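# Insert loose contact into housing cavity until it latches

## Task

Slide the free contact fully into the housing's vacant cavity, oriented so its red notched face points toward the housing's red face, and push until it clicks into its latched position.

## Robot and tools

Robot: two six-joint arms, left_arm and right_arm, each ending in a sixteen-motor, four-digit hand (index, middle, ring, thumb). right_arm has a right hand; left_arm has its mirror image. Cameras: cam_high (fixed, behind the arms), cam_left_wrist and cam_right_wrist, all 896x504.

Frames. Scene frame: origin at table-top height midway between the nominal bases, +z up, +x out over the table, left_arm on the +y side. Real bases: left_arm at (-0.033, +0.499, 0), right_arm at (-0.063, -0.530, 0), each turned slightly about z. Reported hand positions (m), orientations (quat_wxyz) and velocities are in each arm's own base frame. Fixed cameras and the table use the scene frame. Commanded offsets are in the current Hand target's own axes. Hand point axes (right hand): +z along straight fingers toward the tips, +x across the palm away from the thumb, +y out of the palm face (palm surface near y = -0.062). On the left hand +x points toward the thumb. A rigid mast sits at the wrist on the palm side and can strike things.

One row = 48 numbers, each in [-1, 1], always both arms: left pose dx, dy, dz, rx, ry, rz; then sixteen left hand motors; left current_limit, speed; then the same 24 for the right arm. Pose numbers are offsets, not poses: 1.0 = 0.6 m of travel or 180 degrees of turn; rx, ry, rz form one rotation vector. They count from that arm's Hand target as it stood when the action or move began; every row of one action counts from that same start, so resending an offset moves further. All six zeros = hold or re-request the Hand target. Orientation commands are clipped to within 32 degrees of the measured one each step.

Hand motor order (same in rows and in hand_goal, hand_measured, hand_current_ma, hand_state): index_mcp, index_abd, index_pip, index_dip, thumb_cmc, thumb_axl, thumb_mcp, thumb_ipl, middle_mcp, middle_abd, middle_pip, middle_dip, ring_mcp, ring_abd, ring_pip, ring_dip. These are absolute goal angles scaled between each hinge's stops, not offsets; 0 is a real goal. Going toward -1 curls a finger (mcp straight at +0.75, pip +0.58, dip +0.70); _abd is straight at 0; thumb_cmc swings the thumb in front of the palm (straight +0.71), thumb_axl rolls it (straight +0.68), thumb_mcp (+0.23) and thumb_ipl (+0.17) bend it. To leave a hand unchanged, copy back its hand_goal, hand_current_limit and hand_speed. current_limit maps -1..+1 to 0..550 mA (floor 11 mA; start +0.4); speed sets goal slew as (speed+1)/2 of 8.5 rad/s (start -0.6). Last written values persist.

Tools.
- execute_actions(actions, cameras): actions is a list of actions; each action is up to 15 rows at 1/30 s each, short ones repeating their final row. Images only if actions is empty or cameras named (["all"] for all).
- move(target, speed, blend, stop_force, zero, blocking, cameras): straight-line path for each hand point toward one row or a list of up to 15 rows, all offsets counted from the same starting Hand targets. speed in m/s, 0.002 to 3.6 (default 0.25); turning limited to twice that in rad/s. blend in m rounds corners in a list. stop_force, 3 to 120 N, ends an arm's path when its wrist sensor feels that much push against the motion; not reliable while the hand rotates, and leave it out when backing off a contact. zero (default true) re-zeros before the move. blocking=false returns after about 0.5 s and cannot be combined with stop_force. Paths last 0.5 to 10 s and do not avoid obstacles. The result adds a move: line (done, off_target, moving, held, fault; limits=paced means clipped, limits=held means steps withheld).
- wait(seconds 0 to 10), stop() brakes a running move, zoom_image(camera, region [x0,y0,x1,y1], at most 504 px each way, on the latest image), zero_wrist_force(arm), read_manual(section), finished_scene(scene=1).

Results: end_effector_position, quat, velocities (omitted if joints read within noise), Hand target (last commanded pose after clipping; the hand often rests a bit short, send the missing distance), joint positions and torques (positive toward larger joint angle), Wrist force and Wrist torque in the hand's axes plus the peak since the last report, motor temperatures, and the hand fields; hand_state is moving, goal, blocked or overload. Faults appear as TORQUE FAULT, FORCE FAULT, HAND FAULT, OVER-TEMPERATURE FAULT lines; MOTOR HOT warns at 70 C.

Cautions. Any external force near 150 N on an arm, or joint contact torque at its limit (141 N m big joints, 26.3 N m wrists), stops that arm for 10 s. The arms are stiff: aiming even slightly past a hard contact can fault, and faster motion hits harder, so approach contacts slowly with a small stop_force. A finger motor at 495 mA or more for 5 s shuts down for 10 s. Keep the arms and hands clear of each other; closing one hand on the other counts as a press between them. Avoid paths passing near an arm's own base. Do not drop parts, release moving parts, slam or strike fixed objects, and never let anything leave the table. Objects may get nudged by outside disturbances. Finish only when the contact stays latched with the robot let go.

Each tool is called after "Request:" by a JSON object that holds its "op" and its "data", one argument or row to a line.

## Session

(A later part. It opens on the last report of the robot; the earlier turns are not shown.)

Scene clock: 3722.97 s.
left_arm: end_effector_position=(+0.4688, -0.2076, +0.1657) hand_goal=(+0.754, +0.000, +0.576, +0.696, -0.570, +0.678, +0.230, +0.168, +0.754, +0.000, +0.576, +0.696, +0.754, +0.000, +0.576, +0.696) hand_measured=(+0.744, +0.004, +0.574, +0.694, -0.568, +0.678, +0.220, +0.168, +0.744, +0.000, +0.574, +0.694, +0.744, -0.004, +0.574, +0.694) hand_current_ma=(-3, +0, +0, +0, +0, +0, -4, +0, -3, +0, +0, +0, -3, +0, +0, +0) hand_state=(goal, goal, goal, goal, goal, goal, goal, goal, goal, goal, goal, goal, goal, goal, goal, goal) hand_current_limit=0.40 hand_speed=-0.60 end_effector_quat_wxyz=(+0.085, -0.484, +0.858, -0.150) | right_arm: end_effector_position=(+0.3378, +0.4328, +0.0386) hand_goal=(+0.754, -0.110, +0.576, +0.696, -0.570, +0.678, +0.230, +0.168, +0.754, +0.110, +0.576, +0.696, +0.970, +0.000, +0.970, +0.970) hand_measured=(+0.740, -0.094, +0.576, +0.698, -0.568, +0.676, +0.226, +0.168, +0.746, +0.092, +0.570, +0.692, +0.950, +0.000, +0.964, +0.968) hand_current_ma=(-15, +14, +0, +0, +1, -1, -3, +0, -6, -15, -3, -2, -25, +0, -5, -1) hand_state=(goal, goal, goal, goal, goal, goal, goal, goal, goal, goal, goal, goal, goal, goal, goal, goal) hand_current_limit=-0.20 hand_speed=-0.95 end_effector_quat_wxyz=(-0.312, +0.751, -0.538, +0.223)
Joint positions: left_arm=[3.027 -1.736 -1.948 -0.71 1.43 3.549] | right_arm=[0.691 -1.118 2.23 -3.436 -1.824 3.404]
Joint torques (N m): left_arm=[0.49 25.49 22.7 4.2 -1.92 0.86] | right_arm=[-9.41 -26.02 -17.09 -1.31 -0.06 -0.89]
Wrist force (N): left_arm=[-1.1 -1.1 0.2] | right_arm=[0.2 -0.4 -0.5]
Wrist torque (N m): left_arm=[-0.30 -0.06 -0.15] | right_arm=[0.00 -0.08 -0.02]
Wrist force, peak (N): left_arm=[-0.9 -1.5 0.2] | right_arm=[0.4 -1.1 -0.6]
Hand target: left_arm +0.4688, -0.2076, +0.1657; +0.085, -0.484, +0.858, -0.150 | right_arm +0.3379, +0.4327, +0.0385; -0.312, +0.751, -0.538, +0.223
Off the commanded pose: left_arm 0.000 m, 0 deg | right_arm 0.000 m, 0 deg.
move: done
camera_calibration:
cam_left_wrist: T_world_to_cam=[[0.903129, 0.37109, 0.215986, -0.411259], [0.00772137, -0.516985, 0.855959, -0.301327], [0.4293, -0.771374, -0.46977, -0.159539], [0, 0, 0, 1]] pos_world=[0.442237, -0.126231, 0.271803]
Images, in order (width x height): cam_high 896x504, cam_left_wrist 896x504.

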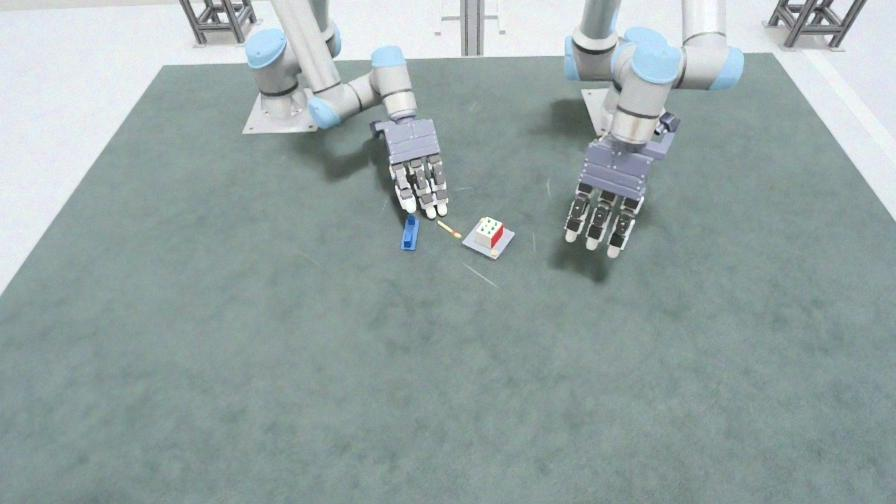

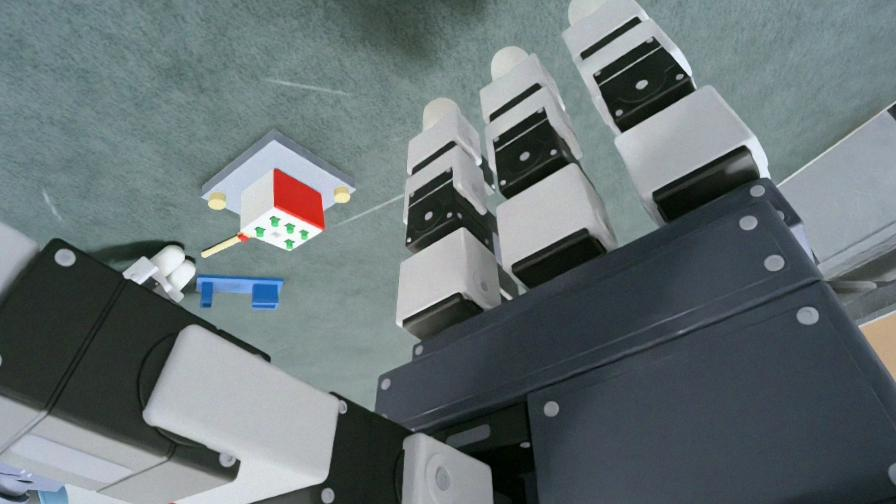

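Request:
{"op": "move", "data": {
  "target": [
    [0,0,0,0,0,0,0.754,0,0.576,0.696,-0.571,0.678,0.23,0.168,0.754,0,0.576,0.696,0.754,0,0.576,0.696,0.4,-0.6,0,-0.0189,-0.0189,0,0,0,0.97,0,0.97,0.97,-0.571,0.678,0.23,0.168,0.754,0,0.576,0.696,0.97,0,0.97,0.97,0.2,-0.7],
    [0,0,0,0,0,0,0.754,0,0.576,0.696,-0.571,0.678,0.23,0.168,0.754,0,0.576,0.696,0.754,0,0.576,0.696,0.4,-0.6,-0.0567,-0.0799,0.0421,0,0,0,0.97,0,0.97,0.97,-0.571,0.678,0.23,0.168,0.754,0,0.576,0.696,0.97,0,0.97,0.97,0.2,-0.7]
  ],
  "speed": 0.05,
  "cameras": ["cam_high","cam_left_wrist"]
}}

Request:
{"op": "zoom_image", "data": {
  "camera": "cam_high",
  "region": [420, 190, 480, 250]
}}

Scene clock: 3744.80 s.
left_arm: end_effector_position=(+0.4688, -0.2076, +0.1657) hand_goal=(+0.754, +0.000, +0.576, +0.696, -0.570, +0.678, +0.230, +0.168, +0.754, +0.000, +0.576, +0.696, +0.754, +0.000, +0.576, +0.696) hand_measured=(+0.744, +0.004, +0.574, +0.694, -0.568, +0.678, +0.220, +0.168, +0.744, +0.000, +0.574, +0.694, +0.744, -0.004, +0.574, +0.694) hand_current_ma=(-3, +0, +0, +0, +0, +0, -4, +0, -3, +0, +0, +0, -3, +0, +0, +0) hand_state=(goal, goal, goal, goal, goal, goal, goal, goal, goal, goal, goal, goal, goal, goal, goal, goal) hand_current_limit=0.40 hand_speed=-0.60 end_effector_quat_wxyz=(+0.085, -0.484, +0.858, -0.150) | right_arm: end_effector_position=(+0.3759, +0.4817, +0.0544) hand_goal=(+0.970, +0.000, +0.970, +0.970, -0.570, +0.678, +0.230, +0.168, +0.754, +0.000, +0.576, +0.696, +0.970, +0.000, +0.970, +0.970) hand_measured=(+0.950, -0.002, +0.962, +0.966, -0.568, +0.676, +0.226, +0.168, +0.746, +0.004, +0.570, +0.692, +0.950, +0.000, +0.964, +0.968) hand_current_ma=(-24, -1, -6, -2, +1, -1, -3, +0, -6, +1, -3, -2, -25, +0, -5, -1) hand_state=(goal, goal, goal, goal, goal, goal, goal, goal, goal, goal, goal, goal, goal, goal, goal, goal) hand_current_limit=0.20 hand_speed=-0.70 end_effector_quat_wxyz=(-0.311, +0.751, -0.538, +0.223) end_effector_velocity=(+0.000, -0.002, -0.001) end_effector_angular_velocity=(+0.000, -0.001, -0.002)
Joint positions: left_arm=[3.027 -1.736 -1.948 -0.71 1.43 3.549] | right_arm=[0.718 -1.068 2.047 -3.297 -1.842 3.424]
Joint velocities: left_arm=[within noise] | right_arm=[-0.002 -0.001 0.005 -0.005 0 0]
Joint torques (N m): left_arm=[0.19 26.19 23.47 4.04 -1.8 1.05] | right_arm=[-4.96 -47.2 -6.74 -4.47 -0.66 -0.35]
Wrist force (N): left_arm=[-1.0 -1.1 0.1] | right_arm=[0.3 -0.1 -0.5]
Wrist torque (N m): left_arm=[-0.30 -0.08 -0.14] | right_arm=[0.04 -0.07 0.00]
Wrist force, peak (N): left_arm=[-1.1 -1.3 0.2] | right_arm=[0.3 -0.9 -0.8]
Hand target: left_arm +0.4688, -0.2076, +0.1657; +0.085, -0.484, +0.858, -0.150 | right_arm +0.3759, +0.4816, +0.0546; -0.312, +0.751, -0.538, +0.223
Off the commanded pose: left_arm 0.000 m, 0 deg | right_arm 0.000 m, 0 deg.
move: done
camera_calibration:
cam_left_wrist: T_world_to_cam=[[0.903129, 0.37109, 0.215986, -0.411259], [0.00772137, -0.516985, 0.855959, -0.301327], [0.4293, -0.771374, -0.46977, -0.159539], [0, 0, 0, 1]] pos_world=[0.442237, -0.126231, 0.271803]
Images, in order (width x height): cam_high 896x504, cam_left_wrist 896x504.

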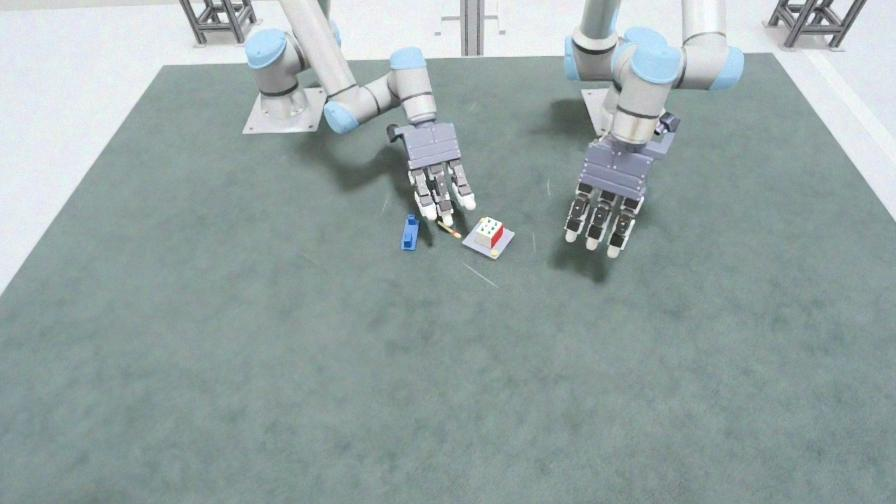

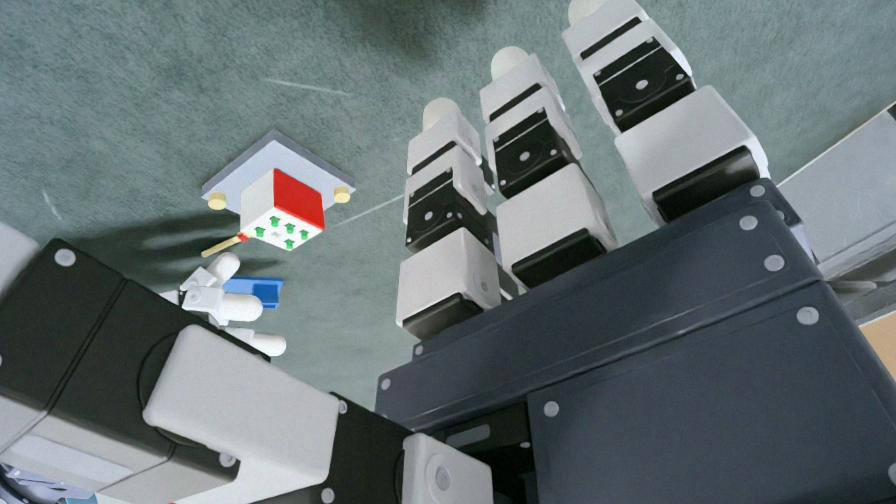

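Scaled by 8.400 from the camera's 896x504 image, which has a finer 1280x720 frame.

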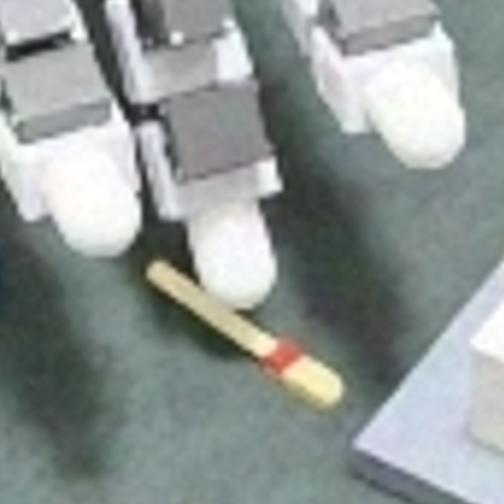

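Request:
{"op": "move", "data": {
  "target": [0,0,0,0,0,0,0.754,0,0.576,0.696,-0.571,0.678,0.23,0.168,0.754,0,0.576,0.696,0.754,0,0.576,0.696,0.4,-0.6,0,0.0195,0.0195,0,0,0,0.97,0,0.97,0.97,-0.571,0.678,0.23,0.168,0.754,0,0.576,0.696,0.97,0,0.97,0.97,0.2,-0.7],
  "speed": 0.006,
  "stop_force": 3,
  "cameras": ["cam_high"]
}}

Request:
{"op": "zoom_image", "data": {
  "camera": "cam_high",
  "region": [420, 190, 480, 250]
}}

Scene clock: 3755.10 s.
left_arm: end_effector_position=(+0.4688, -0.2076, +0.1657) hand_goal=(+0.754, +0.000, +0.576, +0.696, -0.570, +0.678, +0.230, +0.168, +0.754, +0.000, +0.576, +0.696, +0.754, +0.000, +0.576, +0.696) hand_measured=(+0.744, +0.004, +0.574, +0.694, -0.568, +0.678, +0.220, +0.168, +0.744, +0.000, +0.574, +0.694, +0.744, -0.004, +0.574, +0.694) hand_current_ma=(-3, +0, +0, +0, +0, +0, -4, +0, -3, +0, +0, +0, -3, +0, +0, +0) hand_state=(goal, goal, goal, goal, goal, goal, goal, goal, goal, goal, goal, goal, goal, goal, goal, goal) hand_current_limit=0.40 hand_speed=-0.60 end_effector_quat_wxyz=(+0.085, -0.484, +0.858, -0.150) | right_arm: end_effector_position=(+0.3760, +0.4816, +0.0380) hand_goal=(+0.970, +0.000, +0.970, +0.970, -0.570, +0.678, +0.230, +0.168, +0.754, +0.000, +0.576, +0.696, +0.970, +0.000, +0.970, +0.970) hand_measured=(+0.950, -0.002, +0.962, +0.966, -0.568, +0.676, +0.226, +0.168, +0.778, -0.002, +0.590, +0.704, +0.950, +0.000, +0.964, +0.968) hand_current_ma=(-24, -1, -6, -2, +1, -1, -3, +0, +34, +0, +14, +6, -25, +0, -5, -1) hand_state=(goal, goal, goal, goal, goal, goal, goal, goal, blocked, goal, goal, goal, goal, goal, goal, goal) hand_current_limit=0.20 hand_speed=-0.70 end_effector_quat_wxyz=(-0.311, +0.751, -0.538, +0.223)
Joint positions: left_arm=[3.027 -1.736 -1.948 -0.71 1.43 3.549] | right_arm=[0.718 -1.031 2.052 -3.339 -1.842 3.424]
Joint torques (N m): left_arm=[0.54 26.26 22.53 4.06 -1.65 0.95] | right_arm=[-2.17 -40.15 -7.06 -0.15 0.3 0.37]
Wrist force (N): left_arm=[-1.0 -1.1 0.3] | right_arm=[0.5 -2.0 -2.6]
Wrist torque (N m): left_arm=[-0.31 -0.08 -0.14] | right_arm=[0.32 -0.01 -0.03]
Wrist force, peak (N): left_arm=[-1.0 -1.5 0.1] | right_arm=[0.6 -2.2 -2.9]
Hand target: left_arm +0.4688, -0.2076, +0.1657; +0.085, -0.484, +0.858, -0.150 | right_arm +0.3760, +0.4816, +0.0380; -0.312, +0.751, -0.538, +0.223
Off the commanded pose: left_arm 0.000 m, 0 deg | right_arm 0.000 m, 0 deg.
move: done
Images, in order (width x height): cam_high 896x504.

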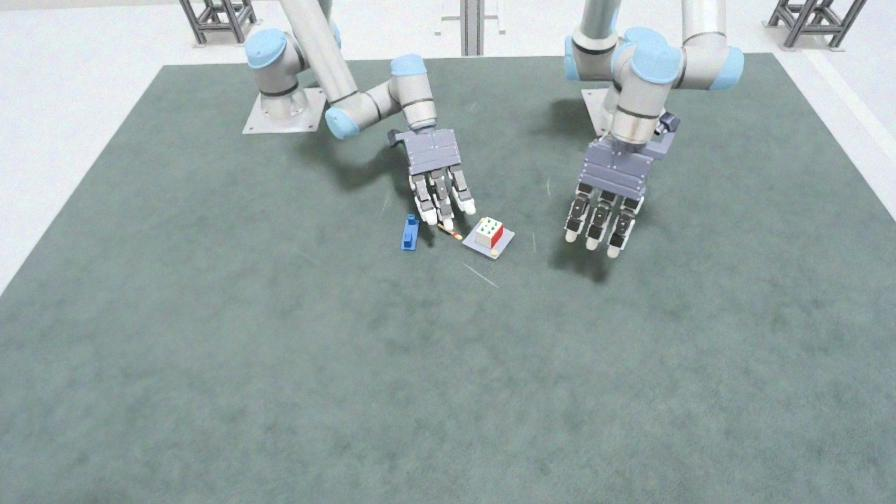

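Scaled by 8.400 from the camera's 896x504 image, which has a finer 1280x720 frame.

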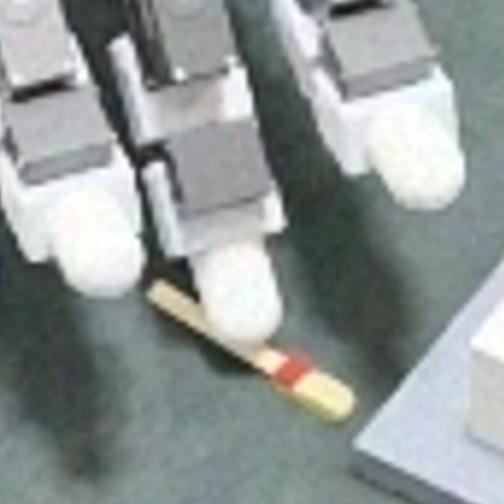

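Request:
{"op": "move", "data": {
  "target": [0,0,0,0,0,0,0.754,0,0.576,0.696,-0.571,0.678,0.23,0.168,0.754,0,0.576,0.696,0.754,0,0.576,0.696,0.4,-0.6,0.0379,0.0525,-0.0525,0,0,0,0.97,0,0.97,0.97,-0.571,0.678,0.23,0.168,0.754,0,0.576,0.696,0.97,0,0.97,0.97,0.2,-0.7],
  "speed": 0.02,
  "cameras": ["cam_high"]
}}

Request:
{"op": "zoom_image", "data": {
  "camera": "cam_high",
  "region": [420, 190, 480, 250]
}}

Scene clock: 3763.73 s.
left_arm: end_effector_position=(+0.4688, -0.2076, +0.1657) hand_goal=(+0.754, +0.000, +0.576, +0.696, -0.570, +0.678, +0.230, +0.168, +0.754, +0.000, +0.576, +0.696, +0.754, +0.000, +0.576, +0.696) hand_measured=(+0.744, +0.004, +0.574, +0.694, -0.568, +0.678, +0.220, +0.168, +0.744, +0.000, +0.574, +0.694, +0.744, -0.004, +0.574, +0.694) hand_current_ma=(-3, +0, +0, +0, +0, +0, -4, +0, -3, +0, +0, +0, -3, +0, +0, +0) hand_state=(goal, goal, goal, goal, goal, goal, goal, goal, goal, goal, goal, goal, goal, goal, goal, goal) hand_current_limit=0.40 hand_speed=-0.60 end_effector_quat_wxyz=(+0.085, -0.484, +0.858, -0.150) | right_arm: end_effector_position=(+0.3411, +0.4457, +0.0381) hand_goal=(+0.970, +0.000, +0.970, +0.970, -0.570, +0.678, +0.230, +0.168, +0.754, +0.000, +0.576, +0.696, +0.970, +0.000, +0.970, +0.970) hand_measured=(+0.950, -0.002, +0.962, +0.966, -0.568, +0.676, +0.226, +0.168, +0.778, +0.000, +0.590, +0.706, +0.950, +0.000, +0.964, +0.968) hand_current_ma=(-24, -1, -6, -2, +1, -1, -3, +0, +36, +0, +15, +7, -25, +0, -5, -1) hand_state=(goal, goal, goal, goal, goal, goal, goal, goal, blocked, goal, goal, goal, goal, goal, goal, goal) hand_current_limit=0.20 hand_speed=-0.70 end_effector_quat_wxyz=(-0.312, +0.751, -0.538, +0.223)
Joint positions: left_arm=[3.027 -1.736 -1.948 -0.71 1.43 3.549] | right_arm=[0.708 -1.1 2.195 -3.415 -1.836 3.417]
Joint torques (N m): left_arm=[-0.17 26.52 22.18 4.11 -1.84 1.17] | right_arm=[-7.9 -28.27 -16.34 -1.11 1.04 -1.25]
Wrist force (N): left_arm=[-1.0 -1.2 0.3] | right_arm=[0.3 -1.4 -1.5]
Wrist torque (N m): left_arm=[-0.32 -0.08 -0.14] | right_arm=[0.22 -0.09 0.06]
Wrist force, peak (N): left_arm=[-1.2 -1.2 0.2] | right_arm=[0.4 -2.0 -3.1]
Hand target: left_arm +0.4688, -0.2076, +0.1657; +0.085, -0.484, +0.858, -0.150 | right_arm +0.3411, +0.4457, +0.0380; -0.312, +0.751, -0.538, +0.223
Off the commanded pose: left_arm 0.000 m, 0 deg | right_arm 0.000 m, 0 deg.
move: done
Images, in order (width x height): cam_high 896x504.

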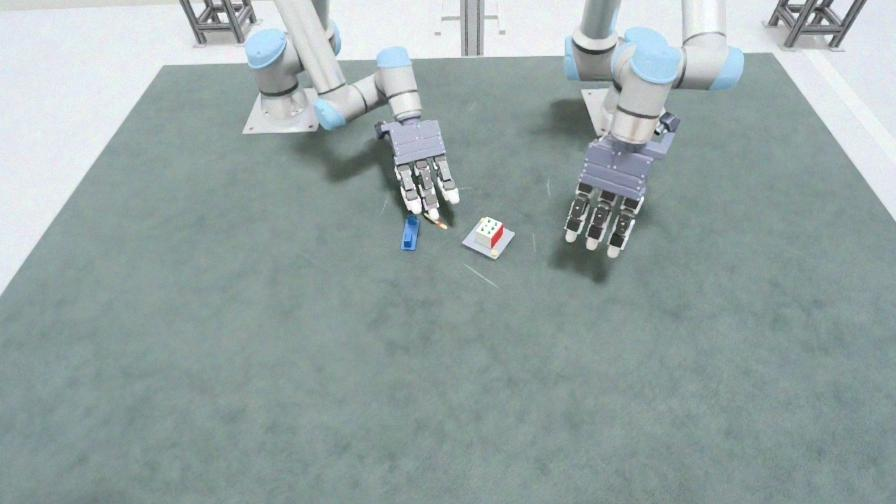

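Scaled by 8.400 from the camera's 896x504 image, which has a finer 1280x720 frame.

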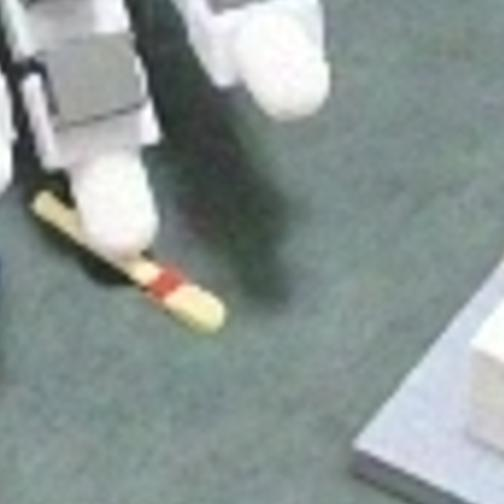

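Request:
{"op": "move", "data": {
  "target": [0,0,0,0,0,0,0.754,0,0.576,0.696,-0.571,0.678,0.23,0.168,0.754,0,0.576,0.696,0.754,0,0.576,0.696,0.4,-0.6,-0.0055,0.0211,-0.0211,0,0,0,0.97,0,0.97,0.97,-0.571,0.678,0.23,0.168,0.754,0,0.576,0.696,0.97,0,0.97,0.97,0.2,-0.7],
  "speed": 0.02
}}

Request:
{"op": "move", "data": {
  "target": [0,0,0,0,0,0,0.754,0,0.576,0.696,-0.571,0.678,0.23,0.168,0.754,0,0.576,0.696,0.754,0,0.576,0.696,0.4,-0.6,0,-0.0236,-0.0236,0,0,0,0.97,0,0.97,0.97,-0.571,0.678,0.23,0.168,0.754,0,0.576,0.696,0.97,0,0.97,0.97,0.2,-0.7],
  "speed": 0.03,
  "cameras": ["cam_high"]
}}

Request:
{"op": "zoom_image", "data": {
  "camera": "cam_high",
  "region": [400, 180, 460, 240]
}}

Scene clock: 3775.37 s.
left_arm: end_effector_position=(+0.4688, -0.2076, +0.1657) hand_goal=(+0.754, +0.000, +0.576, +0.696, -0.570, +0.678, +0.230, +0.168, +0.754, +0.000, +0.576, +0.696, +0.754, +0.000, +0.576, +0.696) hand_measured=(+0.744, +0.004, +0.574, +0.694, -0.568, +0.678, +0.220, +0.168, +0.744, +0.000, +0.574, +0.694, +0.744, -0.004, +0.574, +0.694) hand_current_ma=(-3, +0, +0, +0, +0, +0, -4, +0, -3, +0, +0, +0, -3, +0, +0, +0) hand_state=(goal, goal, goal, goal, goal, goal, goal, goal, goal, goal, goal, goal, goal, goal, goal, goal) hand_current_limit=0.40 hand_speed=-0.60 end_effector_quat_wxyz=(+0.085, -0.484, +0.858, -0.150) | right_arm: end_effector_position=(+0.3230, +0.4431, +0.0380) hand_goal=(+0.970, +0.000, +0.970, +0.970, -0.570, +0.678, +0.230, +0.168, +0.754, +0.000, +0.576, +0.696, +0.970, +0.000, +0.970, +0.970) hand_measured=(+0.950, -0.002, +0.962, +0.966, -0.568, +0.676, +0.226, +0.168, +0.780, +0.000, +0.592, +0.706, +0.950, +0.000, +0.964, +0.968) hand_current_ma=(-24, -1, -6, -2, +1, -1, -3, +0, +36, +0, +15, +8, -25, +0, -5, -1) hand_state=(goal, goal, goal, goal, goal, goal, goal, goal, blocked, goal, goal, goal, goal, goal, goal, goal) hand_current_limit=0.20 hand_speed=-0.70 end_effector_quat_wxyz=(-0.312, +0.751, -0.538, +0.223)
Joint positions: left_arm=[3.027 -1.736 -1.948 -0.71 1.43 3.549] | right_arm=[0.731 -1.117 2.229 -3.427 -1.851 3.434]
Joint torques (N m): left_arm=[-1.49 26 21.99 4.08 -1.82 0.84] | right_arm=[-7.58 -29.58 -14.54 -2.61 -0.36 -0.72]
Wrist force (N): left_arm=[-0.9 -1.4 0.2] | right_arm=[0.3 -1.4 -1.4]
Wrist torque (N m): left_arm=[-0.34 -0.09 -0.12] | right_arm=[0.19 -0.06 -0.03]
Wrist force, peak (N): left_arm=[-1.1 -1.3 0.1] | right_arm=[0.2 -2.1 -1.6]
Hand target: left_arm +0.4688, -0.2076, +0.1657; +0.085, -0.484, +0.858, -0.150 | right_arm +0.3231, +0.4431, +0.0380; -0.312, +0.751, -0.538, +0.223
Off the commanded pose: left_arm 0.000 m, 0 deg | right_arm 0.000 m, 0 deg.
move: done

Scene clock: 3776.33 s.
left_arm: end_effector_position=(+0.4688, -0.2076, +0.1657) hand_goal=(+0.754, +0.000, +0.576, +0.696, -0.570, +0.678, +0.230, +0.168, +0.754, +0.000, +0.576, +0.696, +0.754, +0.000, +0.576, +0.696) hand_measured=(+0.744, +0.004, +0.574, +0.694, -0.568, +0.678, +0.220, +0.168, +0.744, +0.000, +0.574, +0.694, +0.744, -0.004, +0.574, +0.694) hand_current_ma=(-3, +0, +0, +0, +0, +0, -4, +0, -3, +0, +0, +0, -3, +0, +0, +0) hand_state=(goal, goal, goal, goal, goal, goal, goal, goal, goal, goal, goal, goal, goal, goal, goal, goal) hand_current_limit=0.40 hand_speed=-0.60 end_effector_quat_wxyz=(+0.085, -0.484, +0.858, -0.150) | right_arm: end_effector_position=(+0.3231, +0.4431, +0.0581) hand_goal=(+0.970, +0.000, +0.970, +0.970, -0.570, +0.678, +0.230, +0.168, +0.754, +0.000, +0.576, +0.696, +0.970, +0.000, +0.970, +0.970) hand_measured=(+0.950, -0.002, +0.962, +0.966, -0.568, +0.676, +0.226, +0.168, +0.748, +0.000, +0.576, +0.698, +0.950, +0.000, +0.964, +0.968) hand_current_ma=(-24, -1, -6, -2, +1, -1, -3, +0, -4, +0, +0, +1, -25, +0, -5, -1) hand_state=(goal, goal, goal, goal, goal, goal, goal, goal, goal, goal, goal, goal, goal, goal, goal, goal) hand_current_limit=0.20 hand_speed=-0.70 end_effector_quat_wxyz=(-0.312, +0.751, -0.538, +0.223) end_effector_velocity=(+0.001, +0.000, -0.001) end_effector_angular_velocity=(+0.001, -0.001, -0.001)
Joint positions: left_arm=[3.027 -1.736 -1.948 -0.71 1.43 3.549] | right_arm=[0.731 -1.17 2.223 -3.369 -1.851 3.434]
Joint velocities: left_arm=[within noise] | right_arm=[-0.001 0.004 0.001 -0.006 0 0]
Joint torques (N m): left_arm=[-1.19 26.4 22.07 4 -1.98 0.85] | right_arm=[-9.78 -22.01 -11.88 -4.75 1.12 -1.34]
Wrist force (N): left_arm=[-0.9 -1.1 0.4] | right_arm=[0.3 -0.4 -0.6]
Wrist torque (N m): left_arm=[-0.32 -0.09 -0.13] | right_arm=[0.01 -0.08 0.00]
Wrist force, peak (N): left_arm=[-1.2 -1.2 0.2] | right_arm=[0.0 -1.2 -1.2]
Hand target: left_arm +0.4688, -0.2076, +0.1657; +0.085, -0.484, +0.858, -0.150 | right_arm +0.3231, +0.4431, +0.0580; -0.312, +0.751, -0.538, +0.223
Off the commanded pose: left_arm 0.000 m, 0 deg | right_arm 0.000 m, 0 deg.
move: done
Images, in order (width x height): cam_high 896x504.

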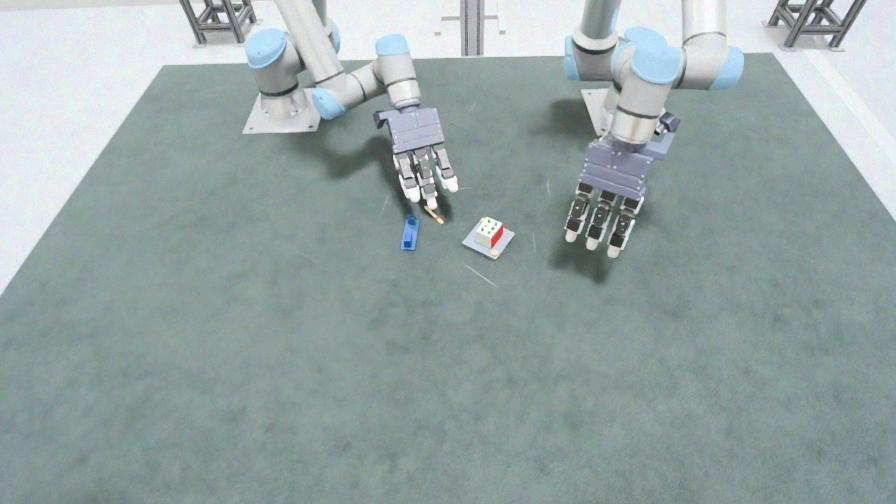

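Scaled by 8.400 from the camera's 896x504 image, which has a finer 1280x720 frame.

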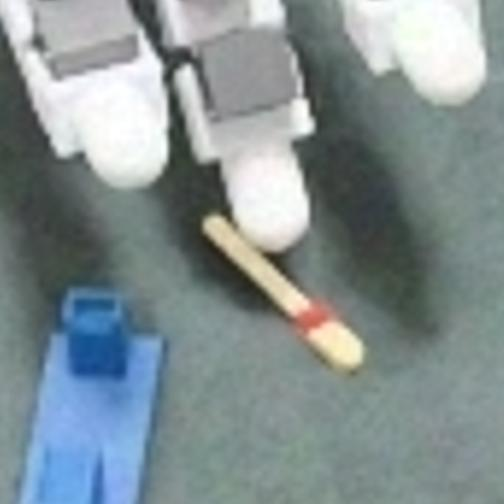

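Request:
{"op": "move", "data": {
  "target": [
    [0,0,0,0,0,0,0.754,0,0.576,0.696,-0.571,0.678,0.23,0.168,0.754,0,0.576,0.696,0.754,0,0.576,0.696,0.4,-0.6,0,-0.0589,-0.0589,0,0,0,0.411,0.08,0.9416,0.8406,-0.571,0.678,0.23,0.168,0.8904,-0.08,0.2409,0.5072,0.754,0,0.576,0.696,0.4,-0.7],
    [0,0,0,0,0,0,0.754,0,0.576,0.696,-0.571,0.678,0.23,0.168,0.754,0,0.576,0.696,0.754,0,0.576,0.696,0.4,-0.6,0.3633,-0.2087,-0.1730,0.1336,-0.1818,-0.1158,0.411,0.08,0.9416,0.8406,-0.571,0.678,0.23,0.168,0.8904,-0.08,0.2409,0.5072,0.754,0,0.576,0.696,0.4,-0.7]
  ],
  "speed": 0.12,
  "blend": 0.02,
  "cameras": ["cam_high","cam_left_wrist"]
}}

Request:
{"op": "zoom_image", "data": {
  "camera": "cam_high",
  "region": [400, 180, 460, 240]
}}

Scene clock: 3891.27 s.
left_arm: end_effector_position=(+0.4688, -0.2076, +0.1657) hand_goal=(+0.754, +0.000, +0.576, +0.696, -0.570, +0.678, +0.230, +0.168, +0.754, +0.000, +0.576, +0.696, +0.754, +0.000, +0.576, +0.696) hand_measured=(+0.744, +0.004, +0.574, +0.694, -0.568, +0.678, +0.220, +0.168, +0.744, +0.000, +0.574, +0.694, +0.744, -0.004, +0.574, +0.694) hand_current_ma=(-3, +0, +0, +0, +0, +0, -4, +0, -3, +0, +0, +0, -3, +0, +0, +0) hand_state=(goal, goal, goal, goal, goal, goal, goal, goal, goal, goal, goal, goal, goal, goal, goal, goal) hand_current_limit=0.40 hand_speed=-0.60 end_effector_quat_wxyz=(+0.085, -0.484, +0.858, -0.150) | right_arm: end_effector_position=(+0.4077, +0.2415, +0.2199) hand_goal=(+0.412, +0.080, +0.942, +0.840, -0.570, +0.678, +0.230, +0.168, +0.890, -0.080, +0.240, +0.508, +0.754, +0.000, +0.576, +0.696) hand_measured=(+0.406, +0.076, +0.942, +0.842, -0.568, +0.676, +0.226, +0.168, +0.870, -0.076, +0.240, +0.510, +0.746, +0.000, +0.576, +0.698) hand_current_ma=(-4, -1, +0, +1, +1, -1, -3, +0, -24, +1, +0, +1, -5, +0, +0, +1) hand_state=(goal, goal, goal, goal, goal, goal, goal, goal, goal, goal, goal, goal, goal, goal, goal, goal) hand_current_limit=0.40 hand_speed=-0.70 end_effector_quat_wxyz=(-0.551, +0.786, -0.230, +0.162)
Joint positions: left_arm=[3.027 -1.736 -1.948 -0.71 1.43 3.549] | right_arm=[-0.193 -1.666 2.455 -3.153 -0.508 2.431]
Joint torques (N m): left_arm=[-2.19 26.3 21.18 4.19 -2.02 0.72] | right_arm=[-0.44 -5.24 -9.54 -2.38 2.15 -0.69]
Wrist force (N): left_arm=[-0.9 -1.1 0.1] | right_arm=[0.0 0.3 -0.7]
Wrist torque (N m): left_arm=[-0.29 -0.09 -0.13] | right_arm=[0.10 -0.10 -0.07]
Wrist force, peak (N): left_arm=[-1.2 -1.2 0.7] | right_arm=[0.5 0.0 -1.2]
Hand target: left_arm +0.4688, -0.2076, +0.1657; +0.085, -0.484, +0.858, -0.150 | right_arm +0.4077, +0.2415, +0.2198; -0.551, +0.786, -0.230, +0.161
Off the commanded pose: left_arm 0.000 m, 0 deg | right_arm 0.000 m, 0 deg.
move: done
camera_calibration:
cam_left_wrist: T_world_to_cam=[[0.903129, 0.37109, 0.215986, -0.411259], [0.00772137, -0.516985, 0.855959, -0.301327], [0.4293, -0.771374, -0.46977, -0.159539], [0, 0, 0, 1]] pos_world=[0.442237, -0.126231, 0.271803]
Images, in order (width x height): cam_high 896x504, cam_left_wrist 896x504.

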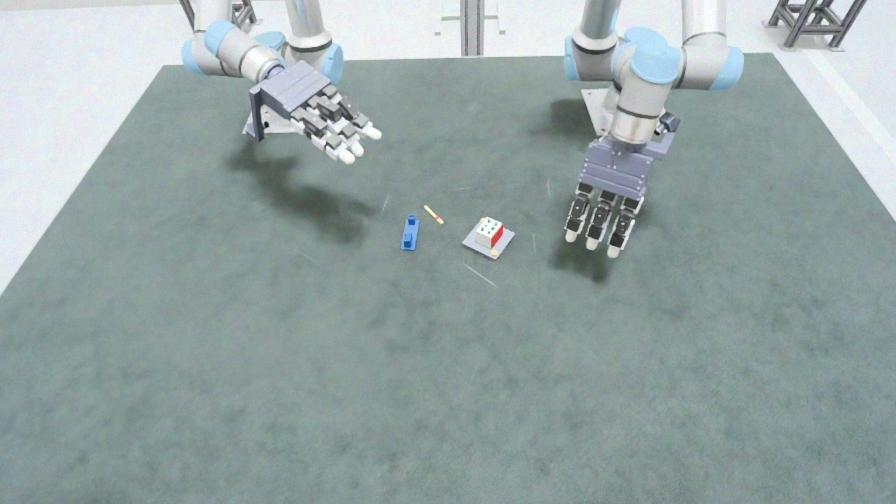

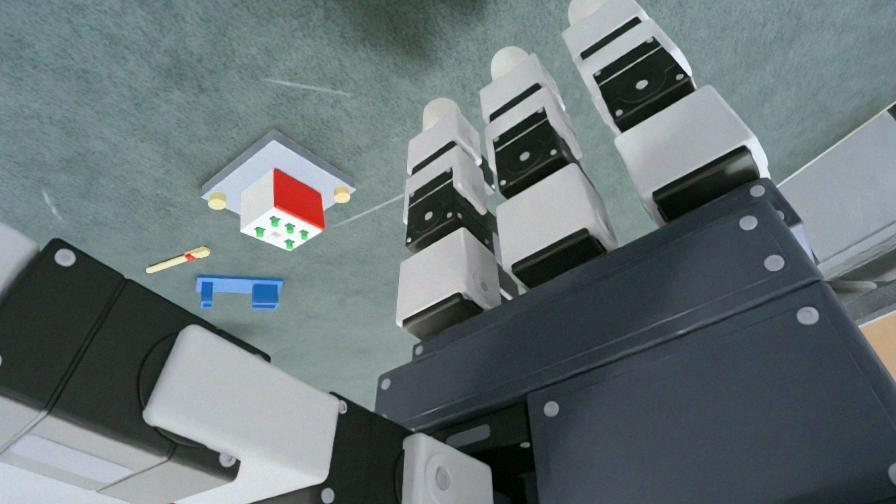

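Scaled by 8.400 from the camera's 896x504 image, which has a finer 1280x720 frame.

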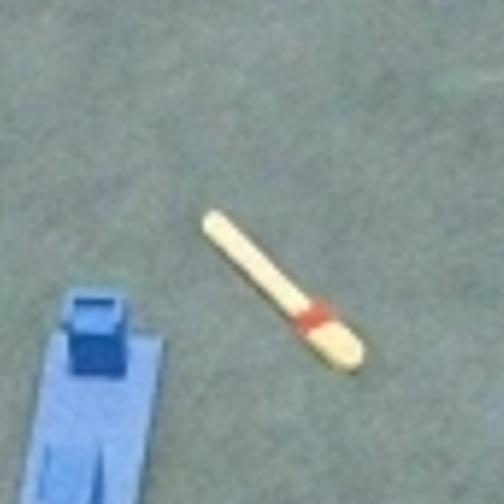

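Request:
{"op": "zoom_image", "data": {
  "camera": "cam_left_wrist",
  "region": [140, 235, 220, 285]
}}

Request:
{"op": "zoom_image", "data": {
  "camera": "cam_high",
  "region": [420, 200, 448, 228]
}}

Scaled by 6.300 from the camera's 896x504 image, which has a finer 1280x720 frame.

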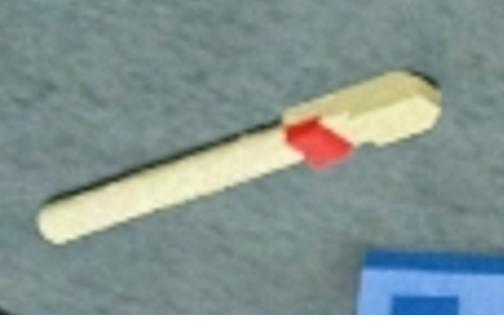

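Scaled by 18.000 from the camera's 896x504 image, which has a finer 1280x720 frame.

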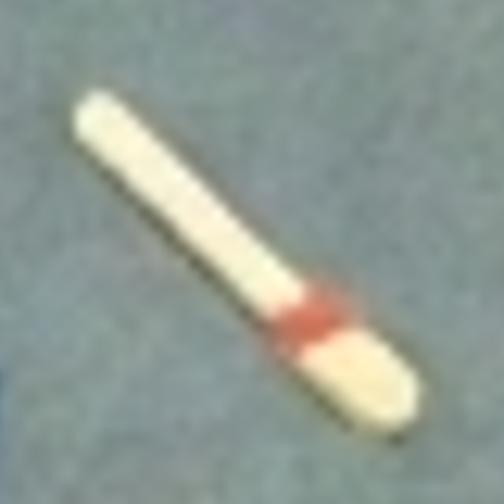

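Request:
{"op": "move", "data": {
  "target": [0.5473,0.0470,0.0995,0.0931,0.0630,0.1162,0.822,0.25,0.986,0.986,-0.571,0.678,0.23,0.168,-0.685,0,-0.445,0.043,0.822,-0.25,0.986,0.986,0.4,-0.6,0,0,0,0,0,0,0.411,0.08,0.9416,0.8406,-0.571,0.678,0.23,0.168,0.8904,-0.08,0.2409,0.5072,0.754,0,0.576,0.696,0.4,-0.7],
  "speed": 0.12,
  "cameras": ["all"]
}}

Request:
{"op": "zoom_image", "data": {
  "camera": "cam_high",
  "region": [380, 150, 500, 250]
}}

Scene clock: 3926.00 s.
left_arm: end_effector_position=(+0.2938, -0.4854, +0.0995) hand_goal=(+0.822, +0.250, +0.986, +0.986, -0.570, +0.678, +0.230, +0.168, -0.684, +0.000, -0.444, +0.044, +0.822, -0.250, +0.986, +0.986) hand_measured=(+0.810, +0.246, +0.978, +0.982, -0.568, +0.678, +0.222, +0.168, -0.668, +0.000, -0.440, +0.046, +0.808, -0.246, +0.978, +0.982) hand_current_ma=(-4, +0, -2, +0, +0, +0, -3, +0, +8, +0, +1, +0, -5, +0, -1, +0) hand_state=(goal, goal, goal, goal, goal, goal, goal, goal, goal, goal, goal, goal, goal, goal, goal, goal) hand_current_limit=0.40 hand_speed=-0.60 end_effector_quat_wxyz=(+0.096, -0.286, +0.904, -0.301) | right_arm: end_effector_position=(+0.4077, +0.2415, +0.2198) hand_goal=(+0.412, +0.080, +0.942, +0.840, -0.570, +0.678, +0.230, +0.168, +0.890, -0.080, +0.240, +0.508, +0.754, +0.000, +0.576, +0.696) hand_measured=(+0.406, +0.076, +0.942, +0.842, -0.568, +0.676, +0.226, +0.168, +0.870, -0.076, +0.240, +0.510, +0.746, +0.000, +0.576, +0.698) hand_current_ma=(-4, -1, +0, +1, +1, -1, -3, +0, -24, +1, +0, +1, -5, +0, +0, +1) hand_state=(goal, goal, goal, goal, goal, goal, goal, goal, goal, goal, goal, goal, goal, goal, goal, goal) hand_current_limit=0.40 hand_speed=-0.70 end_effector_quat_wxyz=(-0.551, +0.786, -0.230, +0.161)
Joint positions: left_arm=[2.422 -1.892 -2.083 -0.108 1.43 3.334] | right_arm=[-0.193 -1.665 2.455 -3.153 -0.508 2.43]
Joint torques (N m): left_arm=[7.15 42 8.52 2.27 -2.33 1.61] | right_arm=[1.69 -5.3 -10.39 -3.87 -0.19 0.75]
Wrist force (N): left_arm=[-0.9 -0.7 -0.2] | right_arm=[0.0 0.1 -0.6]
Wrist torque (N m): left_arm=[-0.23 -0.16 -0.23] | right_arm=[0.06 -0.11 -0.06]
Wrist force, peak (N): left_arm=[-2.0 -1.5 0.1] | right_arm=[0.0 0.4 -0.8]
Hand target: left_arm +0.2938, -0.4854, +0.0995; +0.096, -0.286, +0.904, -0.301 | right_arm +0.4077, +0.2415, +0.2198; -0.551, +0.786, -0.230, +0.161
Off the commanded pose: left_arm 0.000 m, 0 deg | right_arm 0.000 m, 0 deg.
move: done
camera_calibration:
cam_left_wrist: T_world_to_cam=[[0.925369, 0.0487927, 0.375914, -0.314782], [-0.351299, -0.262177, 0.898806, -0.162032], [0.142411, -0.963786, -0.225469, -0.363155], [0, 0, 0, 1]] pos_world=[0.286086, -0.377125, 0.182086]
cam_right_wrist: T_world_to_cam=[[-0.787849, 0.2612, -0.557736, 0.417419], [-0.612373, -0.235884, 0.754558, 0.0881466], [0.0655294, 0.93602, 0.345793, -0.207503], [0, 0, 0, 1]] pos_world=[0.396439, 0.105989, 0.238051]

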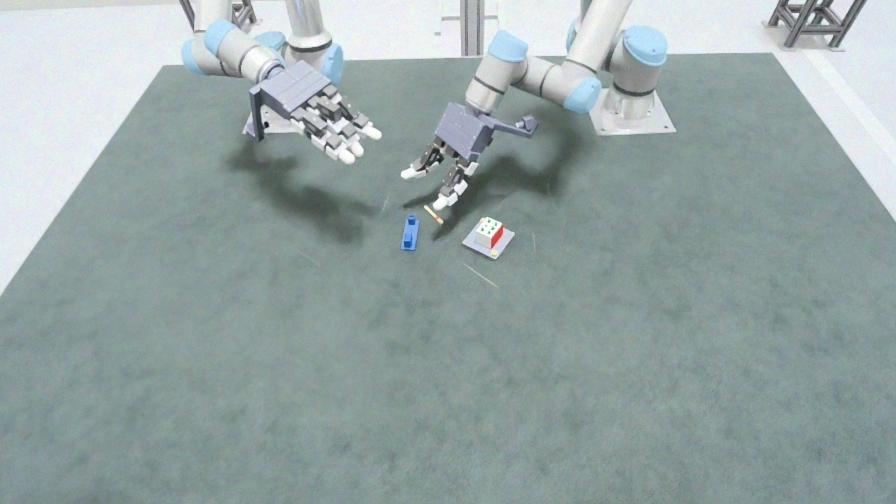

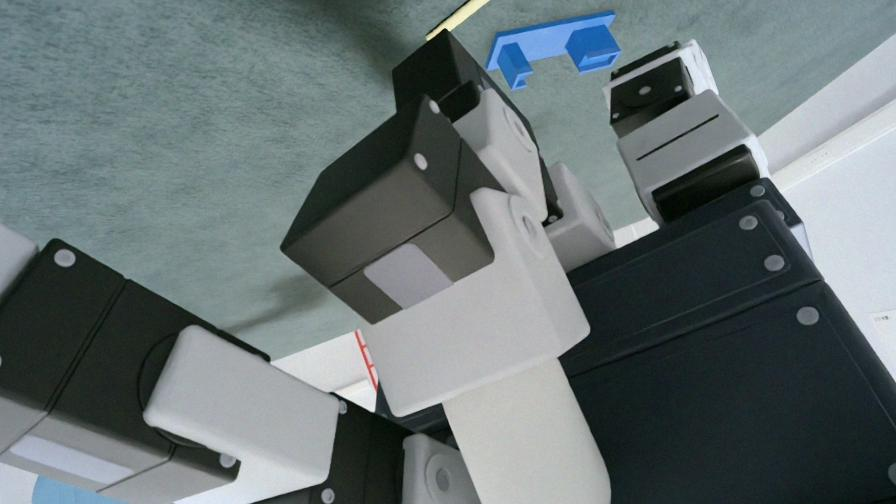

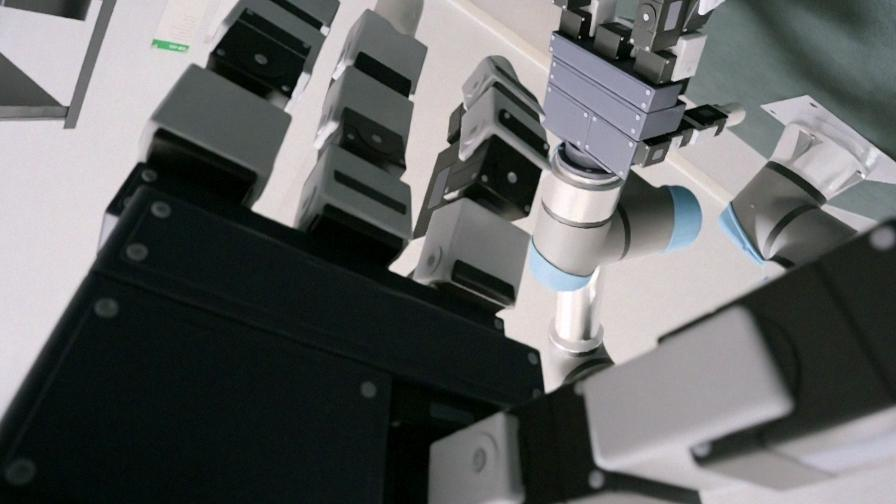

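Scaled by 4.200 from the camera's 896x504 image, which has a finer 1280x720 frame.

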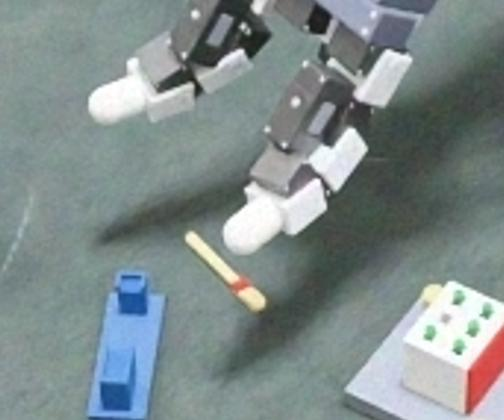

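Request:
{"op": "move", "data": {
  "target": [0,0.0848,0.1125,0,0,0,0.822,0.25,0.986,0.986,-0.571,0.678,0.23,0.168,-0.685,0,-0.445,0.043,0.822,-0.25,0.986,0.986,0.4,-0.6,0,0,0,0,0,0,0.411,0.08,0.9416,0.8406,-0.571,0.678,0.23,0.168,0.8904,-0.08,0.2409,0.5072,0.754,0,0.576,0.696,0.4,-0.7],
  "speed": 0.05,
  "cameras": ["cam_high"]
}}

Request:
{"op": "zoom_image", "data": {
  "camera": "cam_high",
  "region": [390, 170, 470, 250]
}}

Scene clock: 3935.93 s.
left_arm: end_effector_position=(+0.2936, -0.4851, +0.0149) hand_goal=(+0.822, +0.250, +0.986, +0.986, -0.570, +0.678, +0.230, +0.168, -0.684, +0.000, -0.444, +0.044, +0.822, -0.250, +0.986, +0.986) hand_measured=(+0.810, +0.246, +0.978, +0.982, -0.568, +0.678, +0.222, +0.168, -0.668, +0.000, -0.440, +0.046, +0.808, -0.246, +0.980, +0.982) hand_current_ma=(-4, +0, -2, +0, +0, +0, -3, +0, +7, +0, +1, +0, -5, +0, -1, +0) hand_state=(goal, goal, goal, goal, goal, goal, goal, goal, goal, goal, goal, goal, goal, goal, goal, goal) hand_current_limit=0.40 hand_speed=-0.60 end_effector_quat_wxyz=(+0.096, -0.286, +0.904, -0.301) end_effector_velocity=(+0.000, +0.000, +0.002) end_effector_angular_velocity=(+0.001, +0.001, +0.000) | right_arm: end_effector_position=(+0.4077, +0.2415, +0.2198) hand_goal=(+0.412, +0.080, +0.942, +0.840, -0.570, +0.678, +0.230, +0.168, +0.890, -0.080, +0.240, +0.508, +0.754, +0.000, +0.576, +0.696) hand_measured=(+0.406, +0.076, +0.942, +0.842, -0.568, +0.676, +0.226, +0.168, +0.870, -0.076, +0.240, +0.510, +0.746, +0.000, +0.576, +0.698) hand_current_ma=(-4, -1, +0, +1, +1, -1, -3, +0, -24, +1, +0, +1, -5, +0, +0, +1) hand_state=(goal, goal, goal, goal, goal, goal, goal, goal, goal, goal, goal, goal, goal, goal, goal, goal) hand_current_limit=0.40 hand_speed=-0.70 end_effector_quat_wxyz=(-0.551, +0.786, -0.230, +0.161)
Joint positions: left_arm=[2.423 -2.079 -2.126 0.123 1.429 3.334] | right_arm=[-0.193 -1.665 2.455 -3.153 -0.508 2.43]
Joint velocities: left_arm=[0 0.005 0 -0.006 0 0.001] | right_arm=[within noise]
Joint torques (N m): left_arm=[10.19 46.95 13.58 2.02 -2.51 0.98] | right_arm=[9.17 -6.95 -10.09 -3.83 -0.58 0.51]
Wrist force (N): left_arm=[-0.9 -1.0 -0.3] | right_arm=[0.0 0.3 -0.7]
Wrist torque (N m): left_arm=[-0.22 -0.16 -0.23] | right_arm=[0.09 -0.10 -0.07]
Wrist force, peak (N): left_arm=[-1.2 -1.0 -0.6] | right_arm=[0.3 0.4 -0.8]
Hand target: left_arm +0.2937, -0.4852, +0.0150; +0.096, -0.286, +0.904, -0.301 | right_arm +0.4077, +0.2415, +0.2198; -0.551, +0.786, -0.230, +0.161
Off the commanded pose: left_arm 0.000 m, 0 deg | right_arm 0.000 m, 0 deg.
move: done
Images, in order (width x height): cam_high 896x504.

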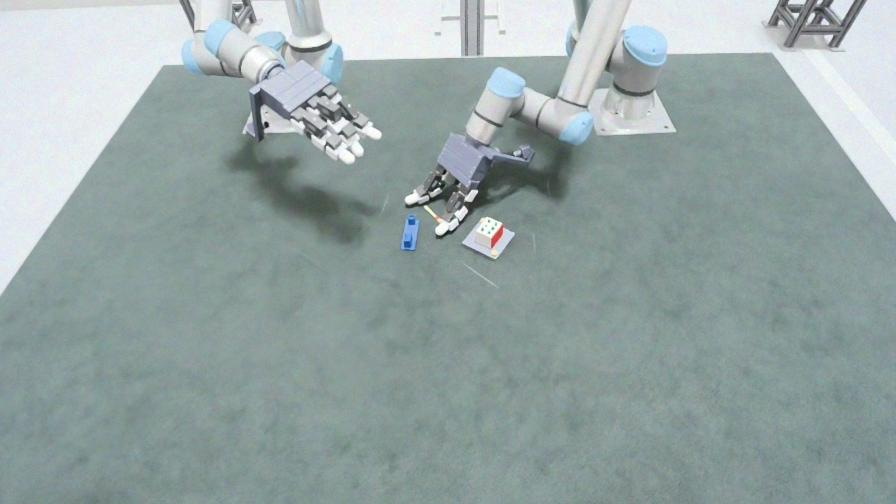

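Scaled by 6.300 from the camera's 896x504 image, which has a finer 1280x720 frame.

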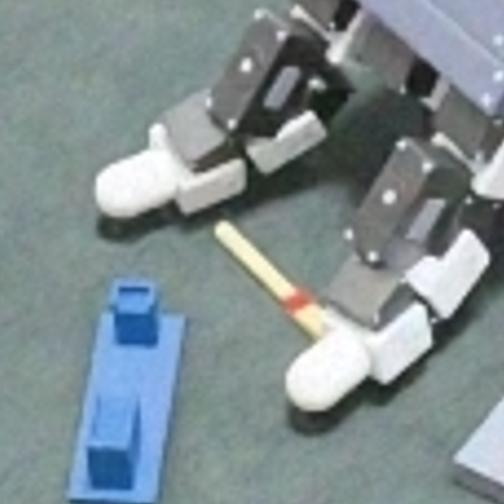

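Request:
{"op": "move", "data": {
  "target": [0,0.0093,0.0124,0,0,0,0.822,0.25,0.986,0.986,-0.571,0.678,0.23,0.168,-0.685,0,-0.445,0.043,0.822,-0.25,0.986,0.986,0.4,-0.6,0,0,0,0,0,0,0.411,0.08,0.9416,0.8406,-0.571,0.678,0.23,0.168,0.8904,-0.08,0.2409,0.5072,0.754,0,0.576,0.696,0.4,-0.7],
  "speed": 0.006,
  "stop_force": 3,
  "cameras": ["cam_high"]
}}

Request:
{"op": "zoom_image", "data": {
  "camera": "cam_high",
  "region": [390, 170, 470, 250]
}}

Scene clock: 3953.73 s.
left_arm: end_effector_position=(+0.2937, -0.4852, +0.0067) hand_goal=(+0.822, +0.250, +0.986, +0.986, -0.570, +0.678, +0.230, +0.168, -0.684, +0.000, -0.444, +0.044, +0.822, -0.250, +0.986, +0.986) hand_measured=(+0.826, +0.246, +0.990, +0.982, -0.568, +0.678, +0.222, +0.168, -0.668, +0.000, -0.440, +0.046, +0.826, -0.246, +0.990, +0.982) hand_current_ma=(+0, +0, +1, +0, +0, +0, -3, +0, +7, +0, +1, +0, +0, +0, +0, +0) hand_state=(goal, goal, goal, goal, goal, goal, goal, goal, goal, goal, goal, goal, goal, goal, goal, goal) hand_current_limit=0.40 hand_speed=-0.60 end_effector_quat_wxyz=(+0.096, -0.286, +0.904, -0.301) | right_arm: end_effector_position=(+0.4077, +0.2415, +0.2198) hand_goal=(+0.412, +0.080, +0.942, +0.840, -0.570, +0.678, +0.230, +0.168, +0.890, -0.080, +0.240, +0.508, +0.754, +0.000, +0.576, +0.696) hand_measured=(+0.406, +0.076, +0.942, +0.842, -0.568, +0.676, +0.226, +0.168, +0.870, -0.076, +0.240, +0.510, +0.746, +0.000, +0.576, +0.698) hand_current_ma=(-4, -1, +0, +1, +1, -1, -3, +0, -24, +1, +0, +1, -5, +0, +0, +1) hand_state=(goal, goal, goal, goal, goal, goal, goal, goal, goal, goal, goal, goal, goal, goal, goal, goal) hand_current_limit=0.40 hand_speed=-0.70 end_effector_quat_wxyz=(-0.551, +0.786, -0.230, +0.161)
Joint positions: left_arm=[2.423 -2.1 -2.127 0.144 1.429 3.334] | right_arm=[-0.193 -1.665 2.455 -3.153 -0.508 2.43]
Joint torques (N m): left_arm=[-4.66 45.11 14.42 1.55 -1.78 -0.22] | right_arm=[8.49 -9.75 -11.14 -3.74 -0.34 0.61]
Wrist force (N): left_arm=[-1.1 -1.8 -1.5] | right_arm=[0.0 0.3 -0.6]
Wrist torque (N m): left_arm=[-0.02 -0.18 -0.23] | right_arm=[0.09 -0.10 -0.06]
Wrist force, peak (N): left_arm=[-0.9 -1.9 -3.1] | right_arm=[0.1 0.1 -0.9]
Hand target: left_arm +0.2937, -0.4852, +0.0067; +0.096, -0.286, +0.904, -0.301 (not the last commanded pose) | right_arm +0.4077, +0.2415, +0.2198; -0.551, +0.786, -0.230, +0.161
Off the commanded pose: left_arm 0.001 m, 0 deg | right_arm 0.000 m, 0 deg.
move: contact (left_arm)
Images, in order (width x height): cam_high 896x504.

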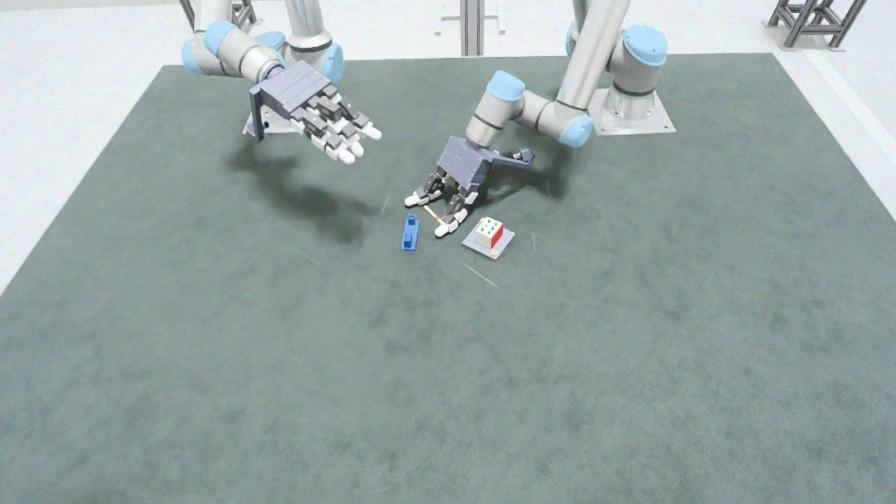

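Scaled by 6.300 from the camera's 896x504 image, which has a finer 1280x720 frame.

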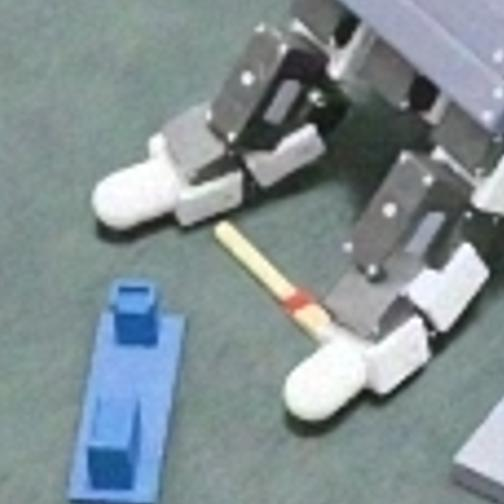

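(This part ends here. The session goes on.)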